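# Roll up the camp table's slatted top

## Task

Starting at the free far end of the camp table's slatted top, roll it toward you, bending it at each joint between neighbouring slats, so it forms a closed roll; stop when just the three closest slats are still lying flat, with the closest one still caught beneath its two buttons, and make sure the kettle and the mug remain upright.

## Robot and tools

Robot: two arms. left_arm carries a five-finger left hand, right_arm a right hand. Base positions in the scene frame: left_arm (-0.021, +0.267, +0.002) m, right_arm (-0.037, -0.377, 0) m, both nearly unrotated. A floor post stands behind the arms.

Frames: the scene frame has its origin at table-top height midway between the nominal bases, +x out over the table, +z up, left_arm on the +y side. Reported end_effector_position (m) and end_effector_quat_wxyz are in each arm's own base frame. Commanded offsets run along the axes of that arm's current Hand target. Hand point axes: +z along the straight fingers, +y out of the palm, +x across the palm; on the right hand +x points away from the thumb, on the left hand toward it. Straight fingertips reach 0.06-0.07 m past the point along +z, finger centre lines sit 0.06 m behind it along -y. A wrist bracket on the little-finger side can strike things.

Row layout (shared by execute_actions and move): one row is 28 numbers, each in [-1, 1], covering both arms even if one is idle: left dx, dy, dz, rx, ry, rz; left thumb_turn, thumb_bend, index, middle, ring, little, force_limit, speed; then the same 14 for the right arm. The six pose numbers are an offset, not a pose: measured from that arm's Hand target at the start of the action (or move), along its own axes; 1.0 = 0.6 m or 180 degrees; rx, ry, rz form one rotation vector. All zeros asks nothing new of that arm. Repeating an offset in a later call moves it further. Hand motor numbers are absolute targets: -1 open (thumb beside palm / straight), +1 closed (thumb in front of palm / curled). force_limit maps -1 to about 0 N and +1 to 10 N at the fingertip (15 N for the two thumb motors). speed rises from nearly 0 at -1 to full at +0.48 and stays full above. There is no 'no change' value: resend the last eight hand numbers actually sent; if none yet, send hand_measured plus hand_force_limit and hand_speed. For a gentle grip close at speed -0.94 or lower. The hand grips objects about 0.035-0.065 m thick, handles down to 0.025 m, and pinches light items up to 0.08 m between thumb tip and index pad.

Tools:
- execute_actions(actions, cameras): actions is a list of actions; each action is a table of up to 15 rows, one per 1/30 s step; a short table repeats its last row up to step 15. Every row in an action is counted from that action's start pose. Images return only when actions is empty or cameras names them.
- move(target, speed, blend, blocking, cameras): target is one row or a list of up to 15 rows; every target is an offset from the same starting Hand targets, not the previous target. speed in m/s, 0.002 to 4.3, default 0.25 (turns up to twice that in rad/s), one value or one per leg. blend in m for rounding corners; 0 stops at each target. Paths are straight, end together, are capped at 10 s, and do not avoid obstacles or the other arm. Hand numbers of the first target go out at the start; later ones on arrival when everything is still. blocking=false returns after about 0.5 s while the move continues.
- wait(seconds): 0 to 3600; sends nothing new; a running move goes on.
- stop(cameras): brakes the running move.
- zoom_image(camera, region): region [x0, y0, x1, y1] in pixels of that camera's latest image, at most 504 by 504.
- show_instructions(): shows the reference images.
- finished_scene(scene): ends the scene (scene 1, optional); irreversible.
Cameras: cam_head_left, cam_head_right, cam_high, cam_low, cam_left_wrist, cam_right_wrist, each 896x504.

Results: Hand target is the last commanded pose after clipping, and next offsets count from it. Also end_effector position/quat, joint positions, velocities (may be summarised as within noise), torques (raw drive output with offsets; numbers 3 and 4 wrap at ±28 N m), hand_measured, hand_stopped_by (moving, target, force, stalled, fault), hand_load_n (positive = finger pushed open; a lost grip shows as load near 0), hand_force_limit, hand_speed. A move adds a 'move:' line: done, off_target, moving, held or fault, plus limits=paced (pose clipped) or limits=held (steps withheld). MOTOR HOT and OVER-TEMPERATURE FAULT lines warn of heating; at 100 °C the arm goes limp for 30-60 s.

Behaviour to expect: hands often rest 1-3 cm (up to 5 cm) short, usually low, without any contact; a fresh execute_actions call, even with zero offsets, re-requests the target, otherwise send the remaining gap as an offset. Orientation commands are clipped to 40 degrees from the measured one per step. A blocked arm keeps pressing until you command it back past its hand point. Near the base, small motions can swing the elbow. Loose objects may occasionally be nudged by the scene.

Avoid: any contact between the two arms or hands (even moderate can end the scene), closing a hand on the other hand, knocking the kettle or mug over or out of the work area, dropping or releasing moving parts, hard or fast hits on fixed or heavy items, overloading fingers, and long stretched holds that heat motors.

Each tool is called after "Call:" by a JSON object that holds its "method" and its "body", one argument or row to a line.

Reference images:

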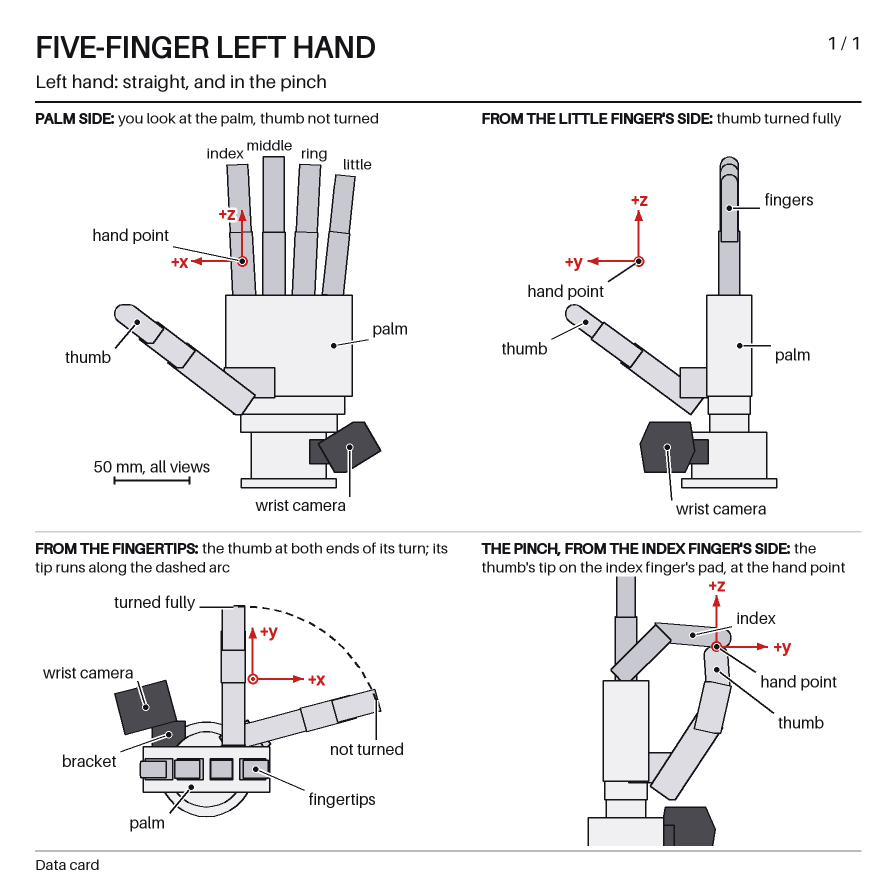

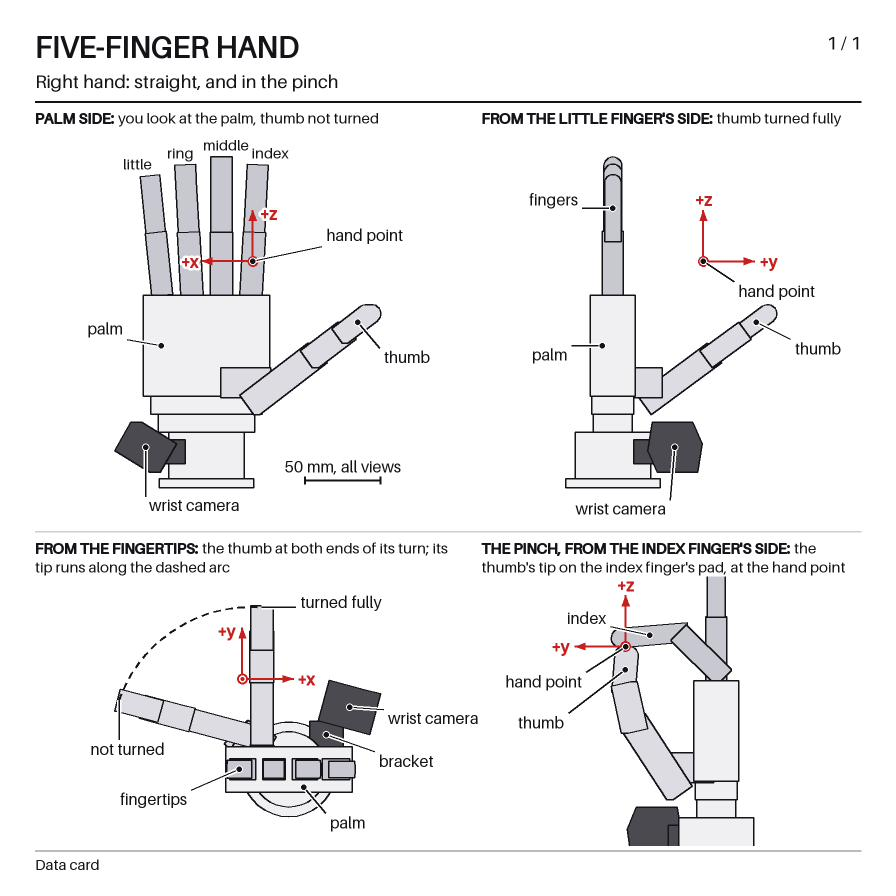

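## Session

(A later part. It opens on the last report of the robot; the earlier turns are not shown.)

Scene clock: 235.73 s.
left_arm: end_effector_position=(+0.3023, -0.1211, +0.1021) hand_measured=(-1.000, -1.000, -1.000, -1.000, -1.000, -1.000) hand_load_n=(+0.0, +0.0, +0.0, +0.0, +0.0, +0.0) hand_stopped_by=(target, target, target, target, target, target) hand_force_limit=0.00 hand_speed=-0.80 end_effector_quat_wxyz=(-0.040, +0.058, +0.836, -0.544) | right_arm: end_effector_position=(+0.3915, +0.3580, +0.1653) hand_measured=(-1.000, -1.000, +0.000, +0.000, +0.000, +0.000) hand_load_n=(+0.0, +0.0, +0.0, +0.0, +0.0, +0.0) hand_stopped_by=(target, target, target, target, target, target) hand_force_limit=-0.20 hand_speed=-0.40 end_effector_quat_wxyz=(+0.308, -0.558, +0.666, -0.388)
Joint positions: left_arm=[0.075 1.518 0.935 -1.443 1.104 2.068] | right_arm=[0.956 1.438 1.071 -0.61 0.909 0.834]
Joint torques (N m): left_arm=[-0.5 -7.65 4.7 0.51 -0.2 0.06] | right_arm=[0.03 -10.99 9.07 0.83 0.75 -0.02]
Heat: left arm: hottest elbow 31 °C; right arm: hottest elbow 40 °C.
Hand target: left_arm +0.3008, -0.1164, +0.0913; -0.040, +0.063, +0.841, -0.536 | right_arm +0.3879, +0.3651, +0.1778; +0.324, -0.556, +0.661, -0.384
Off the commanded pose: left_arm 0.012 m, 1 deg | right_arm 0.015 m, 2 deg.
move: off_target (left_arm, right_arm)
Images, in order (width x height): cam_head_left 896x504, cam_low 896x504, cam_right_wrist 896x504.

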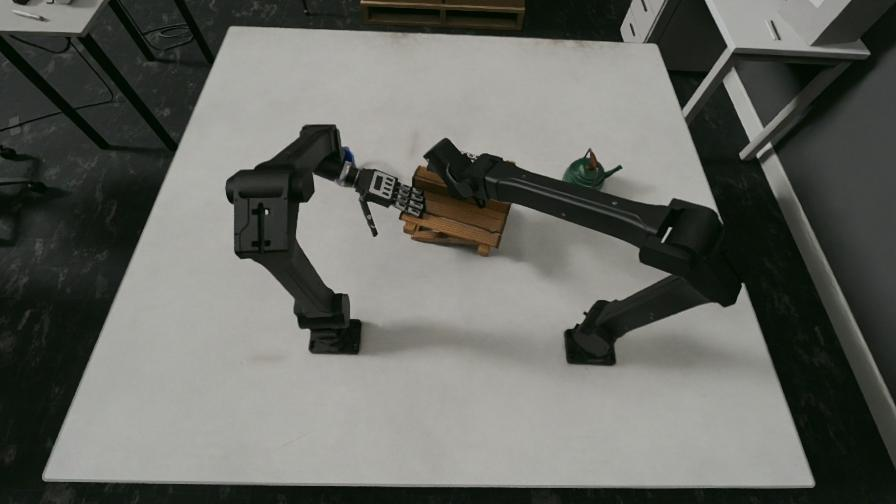

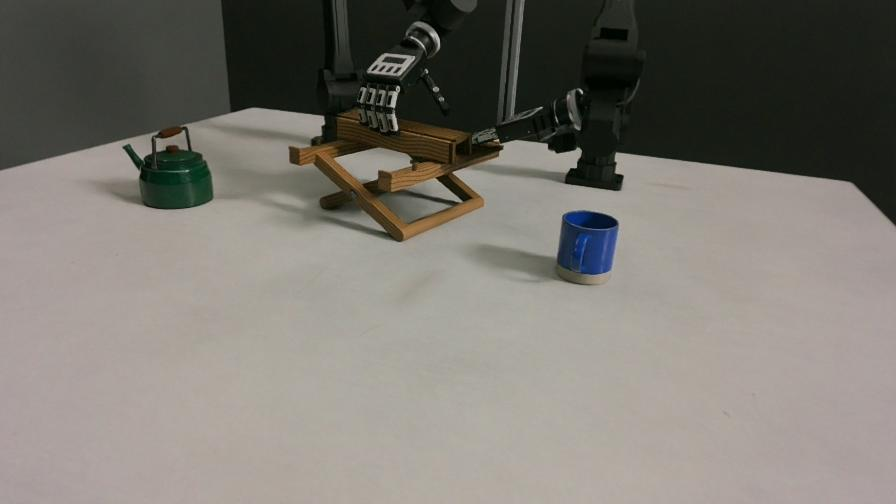

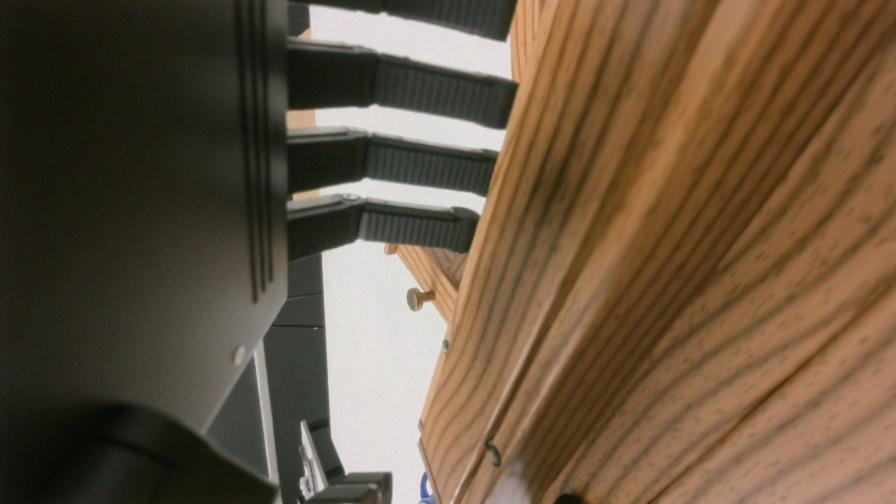

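Call:
{"method": "move", "body": {
  "target": [
    [0,0,0,0,0,0,-1,-1,-1,-1,-1,-1,0,-0.8, 0,0.0193,0.0003,0.125,0,0,-1,-1,0,0,0,0,-0.2,-0.4],
    [-0.0335,-0.006,0.0023,0,0,0,-1,-1,-1,-1,-1,-1,0,-0.8, 0,0.0193,0.0003,0.125,0,0,-1,-1,0,0,0,0,-0.2,-0.4]
  ],
  "cameras": ["cam_low","cam_right_wrist","cam_head_left","cam_high"],
  "speed": 0.06
}}

Call:
{"method": "zoom_image", "body": {
  "camera": "cam_low",
  "region": [240, 60, 500, 220]
}}

Call:
{"method": "zoom_image", "body": {
  "camera": "cam_low",
  "region": [400, 100, 520, 210]
}}

Scene clock: 245.73 s.
left_arm: end_effector_position=(+0.3062, -0.1227, +0.1024) hand_measured=(-1.000, -1.000, -1.000, -1.000, -1.000, -1.000) hand_load_n=(+0.0, +0.0, +0.0, +0.0, +0.5, +0.0) hand_stopped_by=(target, target, target, target, target, target) hand_force_limit=0.00 hand_speed=-0.80 end_effector_quat_wxyz=(-0.042, +0.056, +0.836, -0.545) | right_arm: end_effector_position=(+0.3866, +0.3594, +0.1688) hand_measured=(-1.000, -1.000, +0.000, +0.000, +0.000, +0.000) hand_load_n=(+0.0, +0.0, +0.0, -0.5, +0.0, +0.0) hand_stopped_by=(target, target, target, target, target, target) hand_force_limit=-0.20 hand_speed=-0.40 end_effector_quat_wxyz=(+0.422, -0.480, +0.578, -0.508)
Joint positions: left_arm=[0.07 1.528 0.946 -1.44 1.106 2.055] | right_arm=[1.07 1.448 0.792 0.262 1.23 0.373]
Joint torques (N m): left_arm=[-1.73 -5.89 7.88 0.92 0 -0.11] | right_arm=[-0.09 -7.77 8.08 1.32 0.47 -0.04]
Heat: left arm: hottest elbow 31 °C; right arm: hottest elbow 40 °C.
Hand target: left_arm +0.3202, -0.1221, +0.0939; -0.040, +0.063, +0.841, -0.536 | right_arm +0.3824, +0.3660, +0.1675; +0.427, -0.483, +0.574, -0.506
Off the commanded pose: left_arm 0.016 m, 1 deg | right_arm 0.008 m, 1 deg.
move: off_target (left_arm)
Images, in order (width x height): cam_head_left 896x504, cam_high 896x504, cam_low 896x504, cam_right_wrist 896x504.

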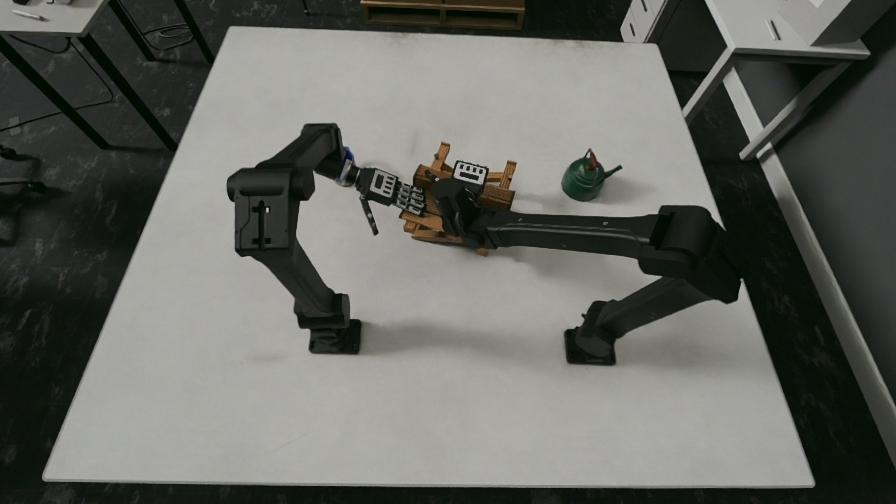

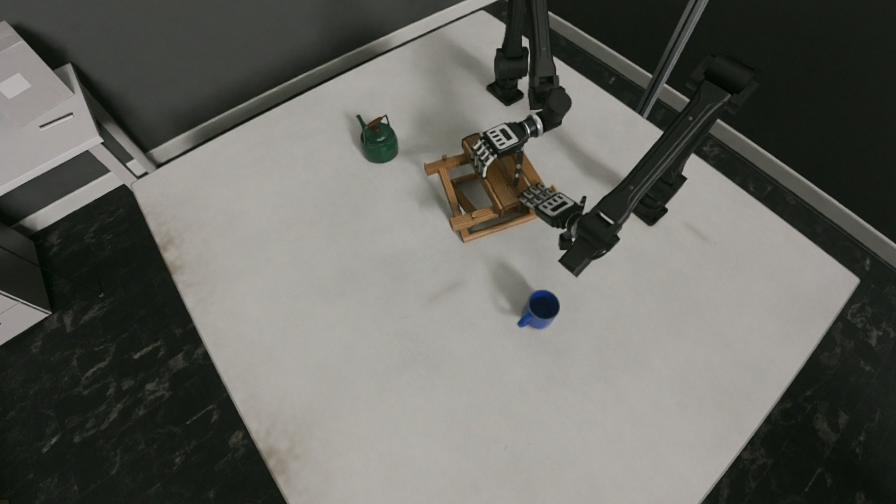

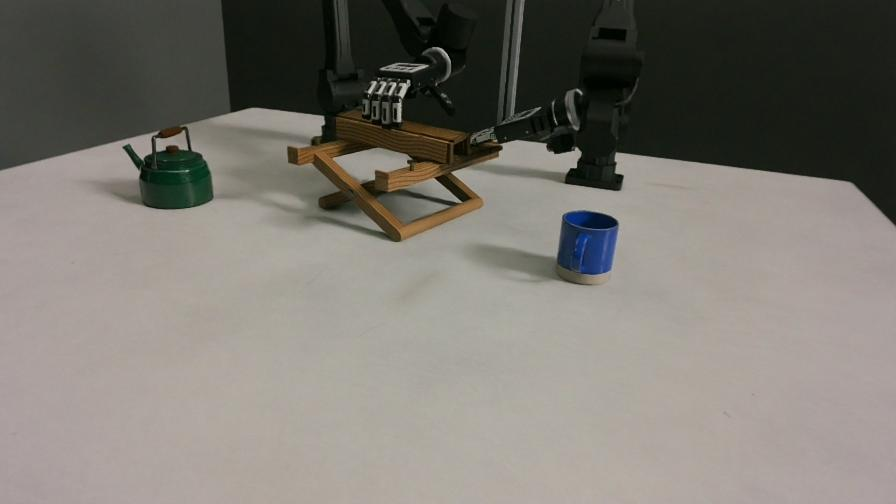

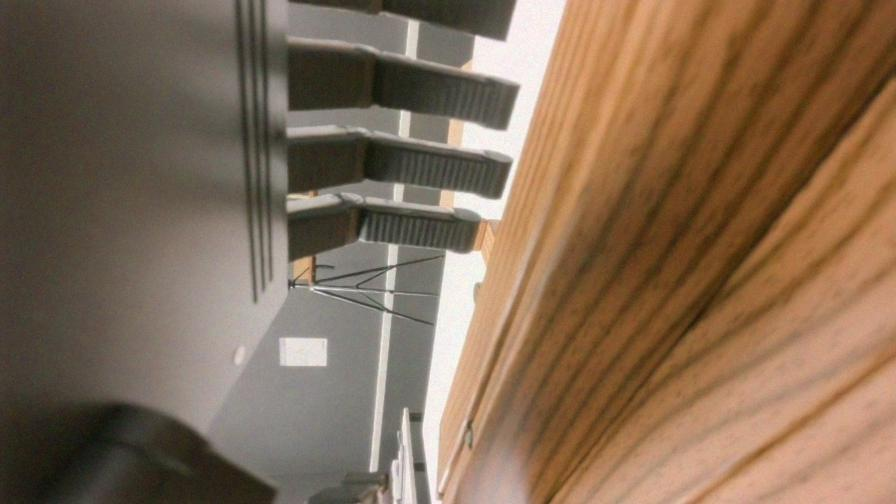

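Scaled by 1.938 from the camera's image (finer frame: 1280x720).

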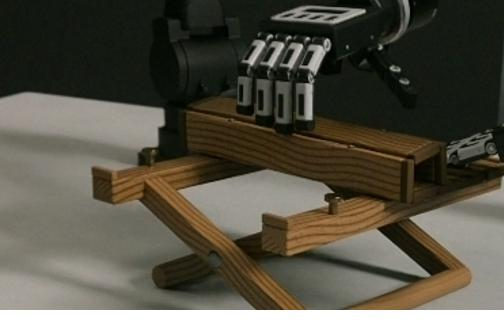

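Scaled by 4.200 from the camera's image (finer frame: 1280x720).

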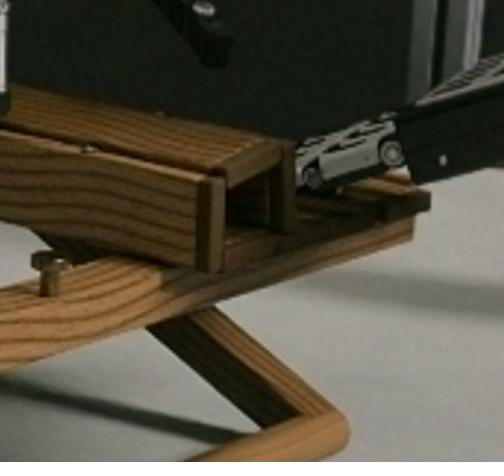

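Call:
{"method": "zoom_image", "body": {
  "camera": "cam_high",
  "region": [430, 80, 610, 240]
}}

Call:
{"method": "zoom_image", "body": {
  "camera": "cam_head_left",
  "region": [370, 130, 540, 270]
}}

Scaled by 2.800 from the camera's image (finer frame: 1280x720).

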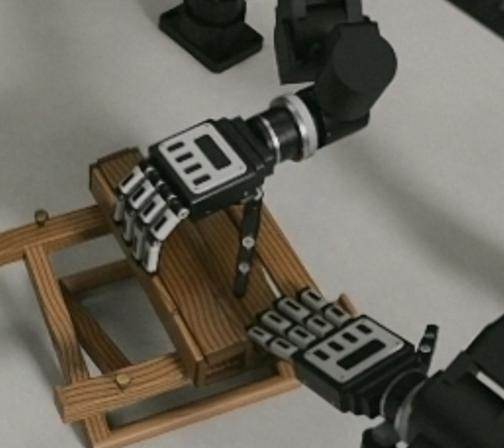

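Scaled by 2.965 from the camera's image (finer frame: 1280x720).

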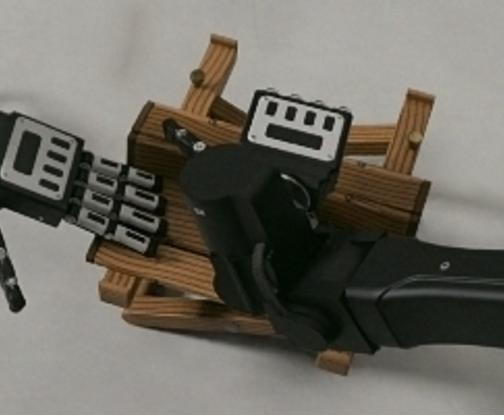

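Call:
{"method": "move", "body": {
  "target": [
    [0.0205,0.0008,-0.0018,0,0,0,-1,-1,-1,-1,-1,-1,0,-0.8, 0,-0.019,0.0827,0,0,0,-1,-1,0,0,0,0,-0.2,-0.4],
    [0.0205,0.0008,-0.0018,0,0,0,-1,-1,-1,-1,-1,-1,0,-0.8, -0.003,0.0137,0.1093,-0.389,0,0,-1,-1,0,0,0,0,-0.2,-0.4]
  ],
  "cameras": ["cam_low","cam_right_wrist","cam_head_left"],
  "speed": 0.12
}}

Call:
{"method": "zoom_image", "body": {
  "camera": "cam_low",
  "region": [310, 90, 450, 200]
}}

Call:
{"method": "zoom_image", "body": {
  "camera": "cam_head_left",
  "region": [370, 110, 540, 270]
}}

Scene clock: 258.70 s.
left_arm: end_effector_position=(+0.3062, -0.1227, +0.1025) hand_measured=(-1.000, -1.000, -1.000, -1.000, -1.000, -1.000) hand_load_n=(+0.0, +0.0, +0.0, +0.0, +0.0, +0.0) hand_stopped_by=(target, target, target, target, target, target) hand_force_limit=0.00 hand_speed=-0.80 end_effector_quat_wxyz=(-0.043, +0.056, +0.836, -0.545) | right_arm: end_effector_position=(+0.4286, +0.3523, +0.1348) hand_measured=(-1.000, -1.000, +0.000, +0.000, +0.000, +0.000) hand_load_n=(+0.0, +0.0, +0.0, +0.0, +0.0, +0.0) hand_stopped_by=(target, target, target, target, target, target) hand_force_limit=-0.20 hand_speed=-0.40 end_effector_quat_wxyz=(+0.056, -0.643, +0.759, -0.085)
Joint positions: left_arm=[0.07 1.528 0.946 -1.44 1.106 2.055] | right_arm=[0.631 1.777 1.577 -1.246 0.161 0.785]
Joint torques (N m): left_arm=[-0.85 -7.65 5.49 0.55 -0.16 0.03] | right_arm=[-2.14 -13.16 12.86 -0.31 -0.03 -0.05]
Heat: left arm: hottest elbow 31 °C; right arm: hottest elbow 41 °C.
Hand target: left_arm +0.3082, -0.1191, +0.0940; -0.040, +0.063, +0.841, -0.536 | right_arm +0.4460, +0.3569, +0.1514; +0.073, -0.640, +0.760, -0.085
Off the commanded pose: left_arm 0.009 m, 1 deg | right_arm 0.024 m, 2 deg.
move: off_target (right_arm)
Images, in order (width x height): cam_head_left 896x504, cam_low 896x504, cam_right_wrist 896x504.

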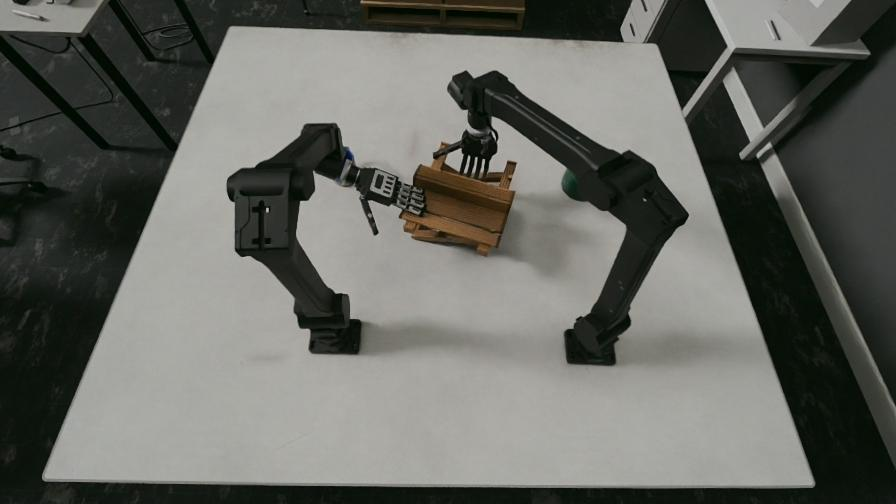

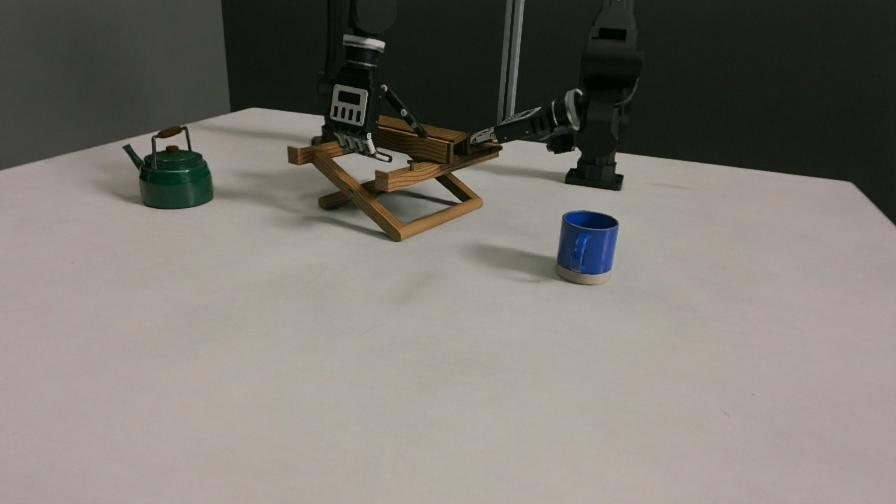

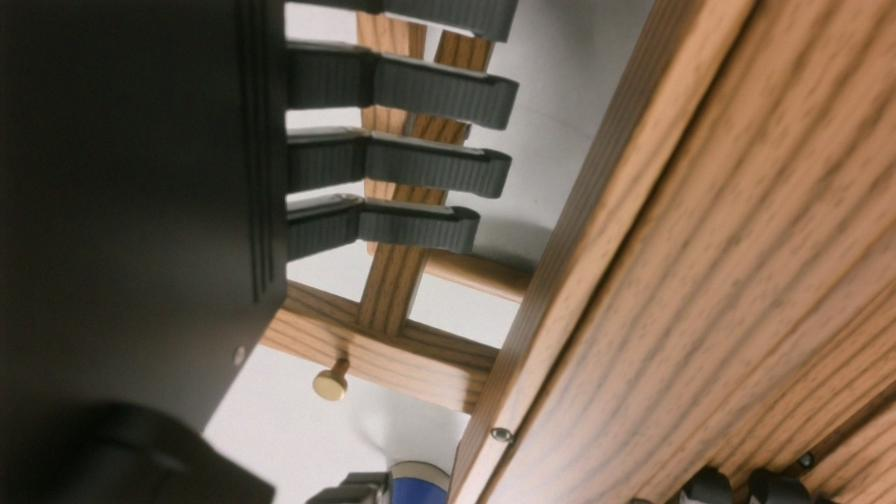

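Scaled by 3.600 from the camera's image (finer frame: 1280x720).

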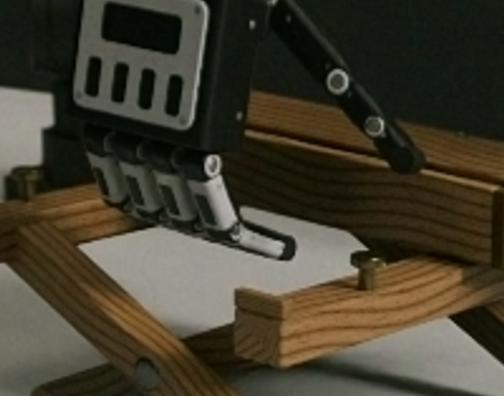

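Scaled by 2.965 from the camera's image (finer frame: 1280x720).

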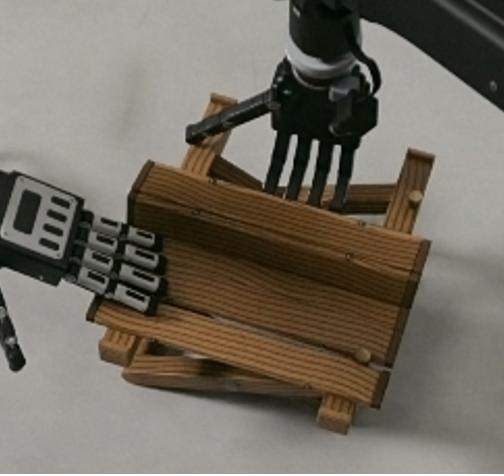

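Call:
{"method": "move", "body": {
  "target": [0,0,0,0,0,0,-1,-1,-1,-1,-1,-1,0,-0.8, -0.002,0.1437,-0.0152,0,0,0,-1,-1,0,0,0,0,-0.2,-0.4],
  "cameras": ["cam_low","cam_right_wrist"],
  "speed": 0.06
}}

Call:
{"method": "zoom_image", "body": {
  "camera": "cam_low",
  "region": [310, 90, 450, 200]
}}

Scene clock: 261.60 s.
left_arm: end_effector_position=(+0.3062, -0.1227, +0.1025) hand_measured=(-1.000, -1.000, -1.000, -1.000, -1.000, -1.000) hand_load_n=(+0.0, +0.0, +0.0, +0.0, +0.5, +0.0) hand_stopped_by=(target, target, target, target, target, target) hand_force_limit=0.00 hand_speed=-0.80 end_effector_quat_wxyz=(-0.043, +0.056, +0.836, -0.545) | right_arm: end_effector_position=(+0.3800, +0.3610, +0.1340) hand_measured=(-1.000, -1.000, +0.000, +0.000, +0.000, +0.000) hand_load_n=(+0.0, +0.0, +0.0, +0.0, +0.5, +1.0) hand_stopped_by=(target, target, target, target, target, target) hand_force_limit=-0.20 hand_speed=-0.40 end_effector_quat_wxyz=(+0.068, -0.620, +0.776, -0.092)
Joint positions: left_arm=[0.07 1.528 0.946 -1.44 1.106 2.055] | right_arm=[0.705 1.672 1.435 -1.201 0.187 0.915]
Joint torques (N m): left_arm=[-0.79 -7.65 5.46 0.54 -0.15 0.03] | right_arm=[1.26 -13.8 8.08 -0.09 -0.33 -0.11]
Heat: left arm: hottest elbow 31 °C; right arm: hottest elbow 41 °C.
Hand target: left_arm +0.3082, -0.1191, +0.0940; -0.040, +0.063, +0.841, -0.536 | right_arm +0.3612, +0.3728, +0.1409; +0.072, -0.640, +0.760, -0.085
Off the commanded pose: left_arm 0.009 m, 1 deg | right_arm 0.023 m, 3 deg.
move: off_target (right_arm)

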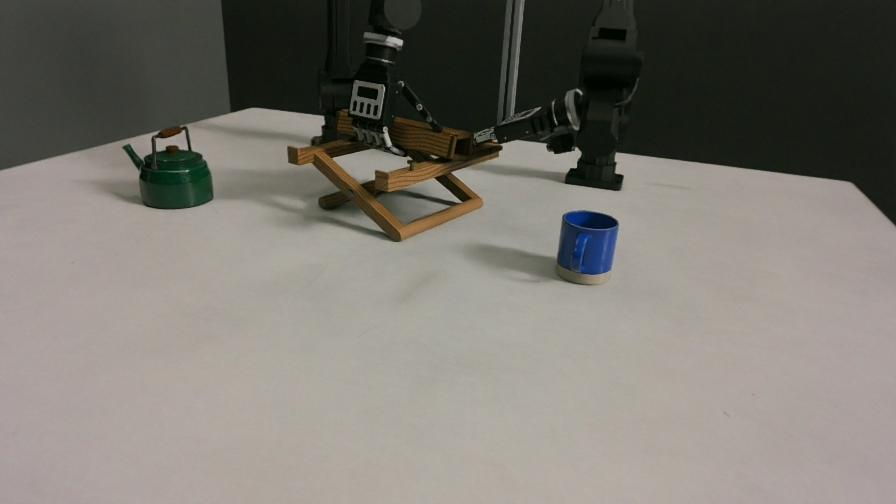

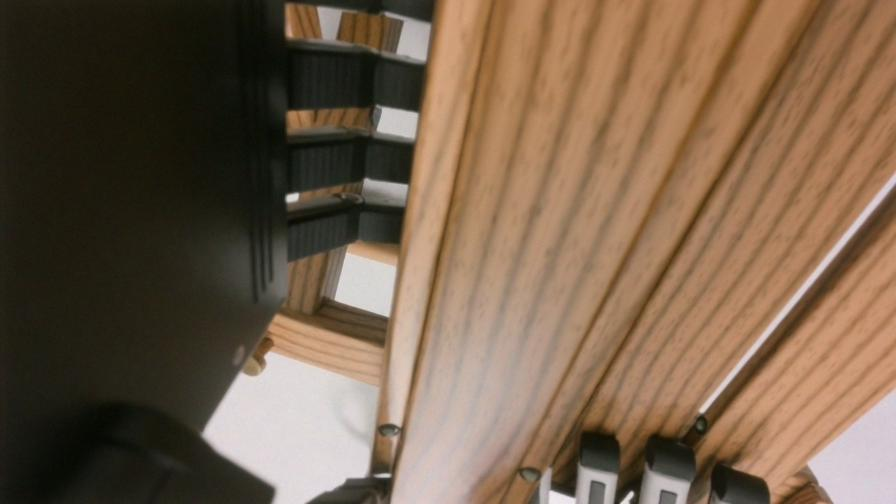

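Scaled by 3.600 from the camera's image (finer frame: 1280x720).

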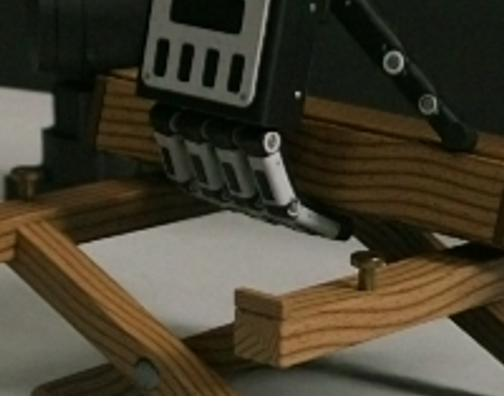

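Call:
{"method": "move", "body": {
  "target": [
    [0,0,0,0,0,0,-1,-1,-1,-1,-1,-1,0,-0.8, -0.002,-0.0165,-0.0292,0.055,0,0,-1,-1,0,0,0,0,-0.2,-0.4],
    [0,0,0,0,0,0,-1,-1,-1,-1,-1,-1,0,-0.8, -0.0045,-0.0255,-0.0632,0.144,0,0,-1,-1,0,0,0,0,-0.2,-0.4]
  ],
  "cameras": ["cam_low","cam_right_wrist","cam_head_left"],
  "speed": 0.06,
  "blend": [0.01,0]
}}

Call:
{"method": "zoom_image", "body": {
  "camera": "cam_low",
  "region": [310, 90, 450, 200]
}}

Call:
{"method": "zoom_image", "body": {
  "camera": "cam_low",
  "region": [400, 100, 520, 210]
}}

Scene clock: 267.63 s.
left_arm: end_effector_position=(+0.3063, -0.1227, +0.1024) hand_measured=(-1.000, -1.000, -1.000, -1.000, -1.000, -1.000) hand_load_n=(-0.5, +0.0, +0.0, +0.0, +0.0, +0.0) hand_stopped_by=(target, target, target, target, target, target) hand_force_limit=0.00 hand_speed=-0.80 end_effector_quat_wxyz=(-0.042, +0.057, +0.836, -0.545) | right_arm: end_effector_position=(+0.3764, +0.3621, +0.1588) hand_measured=(-1.000, -1.000, +0.000, +0.000, +0.000, +0.000) hand_load_n=(+0.0, +0.0, +1.0, +0.0, +1.5, +0.5) hand_stopped_by=(target, target, target, target, target, target) hand_force_limit=-0.20 hand_speed=-0.40 end_effector_quat_wxyz=(+0.188, -0.603, +0.730, -0.260)
Joint positions: left_arm=[0.07 1.528 0.946 -1.44 1.106 2.057] | right_arm=[0.863 1.522 1.281 -1.007 0.578 0.957]
Joint torques (N m): left_arm=[-0.85 -7.77 5.48 0.55 -0.15 0] | right_arm=[0.97 -13.51 9.61 0.46 0.4 -0.04]
Heat: left arm: hottest elbow 30 °C; right arm: hottest elbow 40 °C.
Hand target: left_arm +0.3082, -0.1191, +0.0940; -0.040, +0.063, +0.841, -0.536 | right_arm +0.3681, +0.3744, +0.1813; +0.214, -0.607, +0.722, -0.254
Off the commanded pose: left_arm 0.009 m, 1 deg | right_arm 0.027 m, 3 deg.
move: off_target (right_arm)
Images, in order (width x height): cam_head_left 896x504, cam_low 896x504, cam_right_wrist 896x504.

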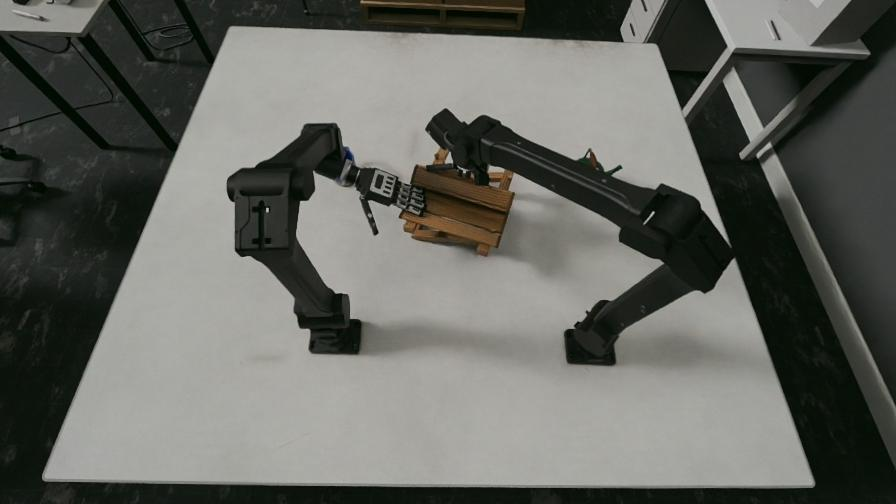

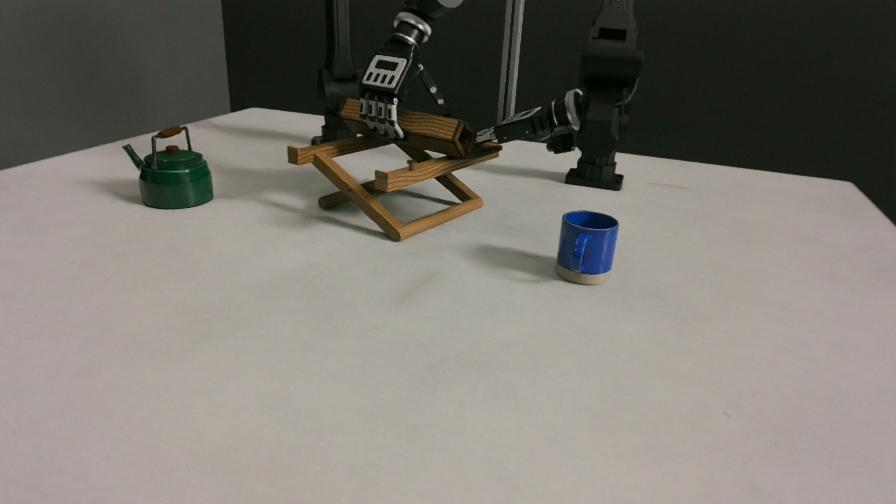

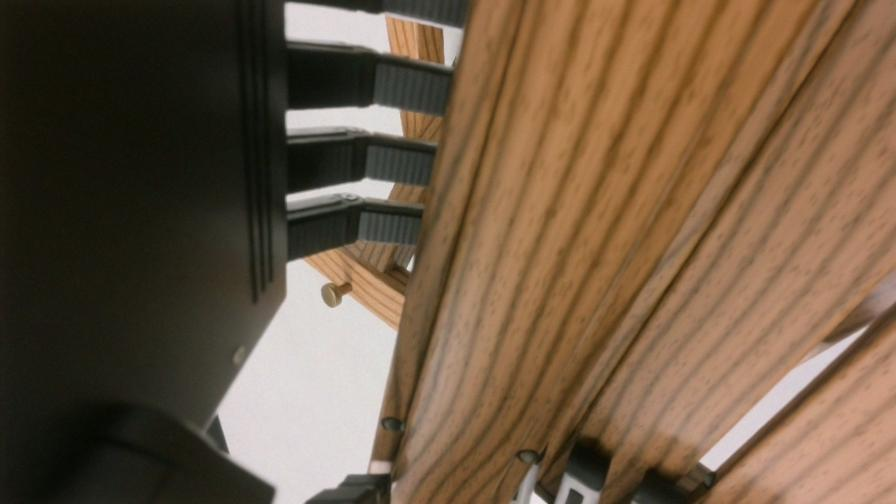

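Scaled by 3.600 from the camera's image (finer frame: 1280x720).

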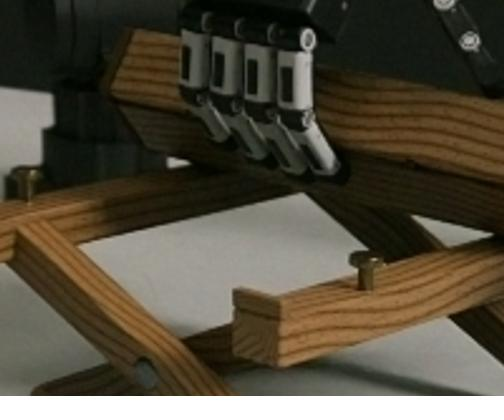

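Scaled by 4.200 from the camera's image (finer frame: 1280x720).

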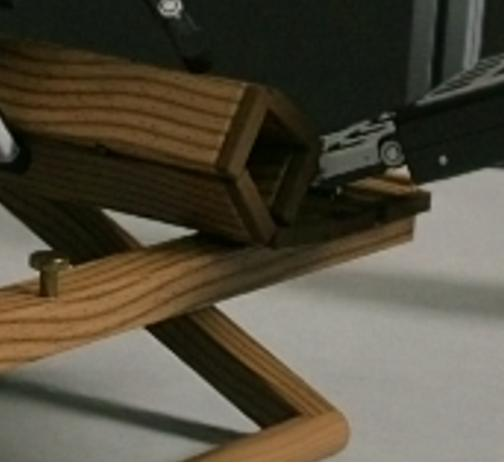

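Call:
{"method": "move", "body": {
  "target": [
    [0.0222,0.0537,-0.1387,0,0,0,-1,-1,-1,-1,-1,-1,0,-0.8, 0,0,0,0,0,0,-1,-1,0,0,0,0,-0.2,-0.4],
    [0.0222,-0.02,-0.17,0,0,0,-1,-1,-1,-1,-1,-1,0,-0.8, 0,0,0,0,0,0,-1,-1,0,0,0,0,-0.2,-0.4]
  ],
  "cameras": ["cam_low","cam_right_wrist","cam_head_left"],
  "speed": 0.1
}}

Call:
{"method": "zoom_image", "body": {
  "camera": "cam_low",
  "region": [400, 100, 520, 210]
}}

Scene clock: 272.00 s.
left_arm: end_effector_position=(+0.2981, -0.0372, +0.1328) hand_measured=(-1.000, -1.000, -1.000, -1.000, -1.000, -1.000) hand_load_n=(-0.5, +0.0, +0.0, +0.0, +0.0, +0.0) hand_stopped_by=(target, target, target, target, target, target) hand_force_limit=0.00 hand_speed=-0.80 end_effector_quat_wxyz=(-0.051, +0.007, +0.867, -0.495) | right_arm: end_effector_position=(+0.3713, +0.3664, +0.1679) hand_measured=(-1.000, -1.000, +0.000, +0.000, +0.000, +0.000) hand_load_n=(-0.5, -0.5, +0.0, +0.0, +0.0, +0.0) hand_stopped_by=(target, target, target, target, target, target) hand_force_limit=-0.20 hand_speed=-0.40 end_effector_quat_wxyz=(+0.198, -0.605, +0.727, -0.258)
Joint positions: left_arm=[0.272 1.495 1.031 -1.675 0.929 2.149] | right_arm=[0.877 1.504 1.281 -1.007 0.58 0.956]
Joint torques (N m): left_arm=[0.62 -9.82 8.95 -1.11 0.4 0] | right_arm=[-0.32 -11.69 9.72 0.49 0.39 -0.04]
Heat: left arm: hottest elbow 31 °C; right arm: hottest elbow 41 °C.
Hand target: left_arm +0.3081, -0.0308, +0.1480; -0.040, +0.063, +0.841, -0.536 | right_arm +0.3681, +0.3743, +0.1814; +0.214, -0.607, +0.722, -0.254
Off the commanded pose: left_arm 0.019 m, 9 deg | right_arm 0.016 m, 2 deg.
joint sent to its limit (left arm) — joint 6 (wrist roll), upper limit. The joint targets are off in orientation, not in position.
joint at its limit (left arm) — joint 4 (wrist pitch), lower limit.
move: off_target (left_arm)
Images, in order (width x height): cam_head_left 896x504, cam_low 896x504, cam_right_wrist 896x504.

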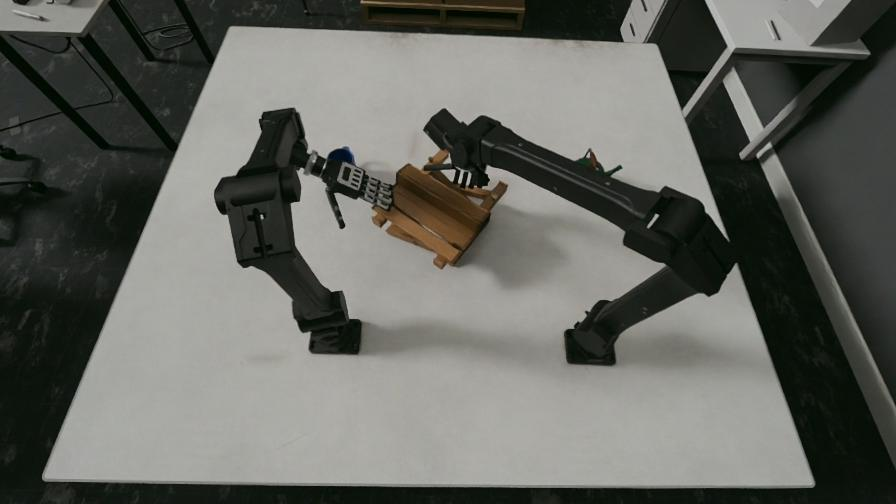

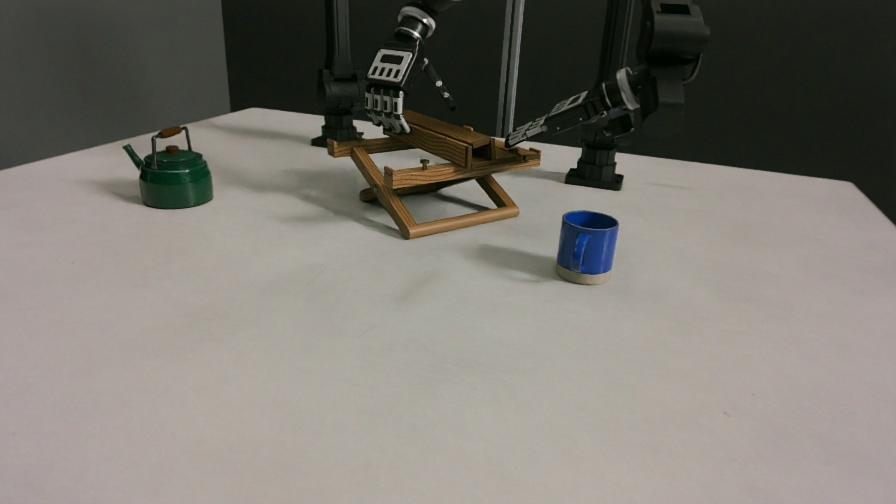

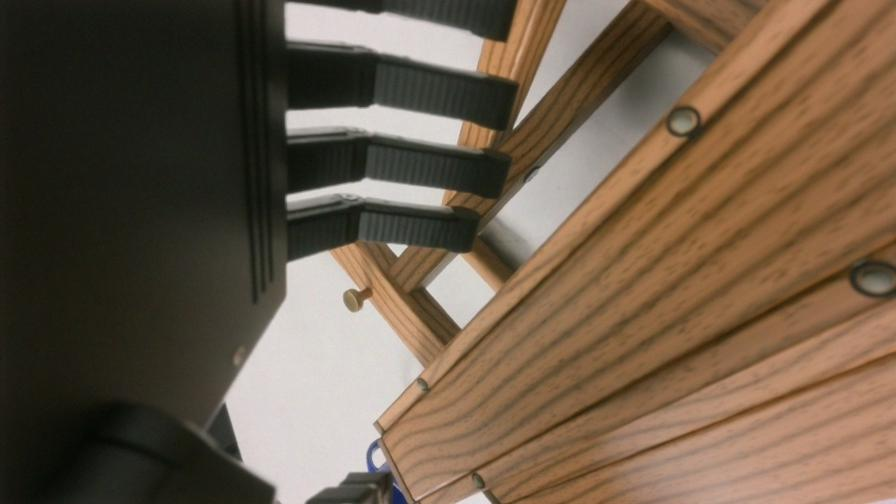

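Scaled by 4.200 from the camera's image (finer frame: 1280x720).

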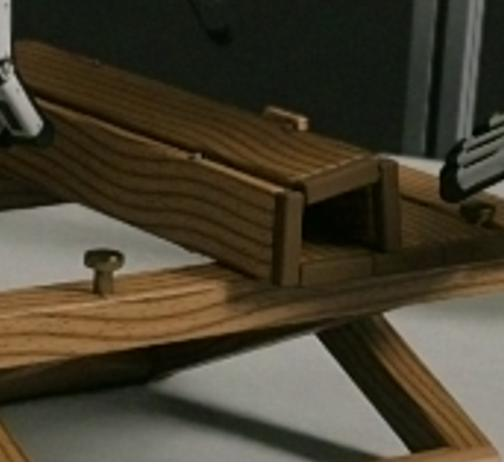

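Call:
{"method": "zoom_image", "body": {
  "camera": "cam_head_left",
  "region": [350, 120, 540, 290]
}}

Call:
{"method": "zoom_image", "body": {
  "camera": "cam_head_right",
  "region": [350, 120, 540, 290]
}}

Scaled by 2.653 from the camera's image (finer frame: 1280x720).

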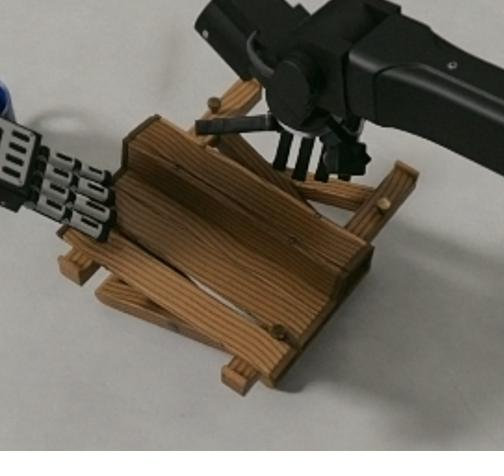

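This scene's latest camera images include none from cam_head_right. They are from: cam_head_left, cam_low, cam_right_wrist. cam_head_right's image comes with the result of a call that names it in "cameras".


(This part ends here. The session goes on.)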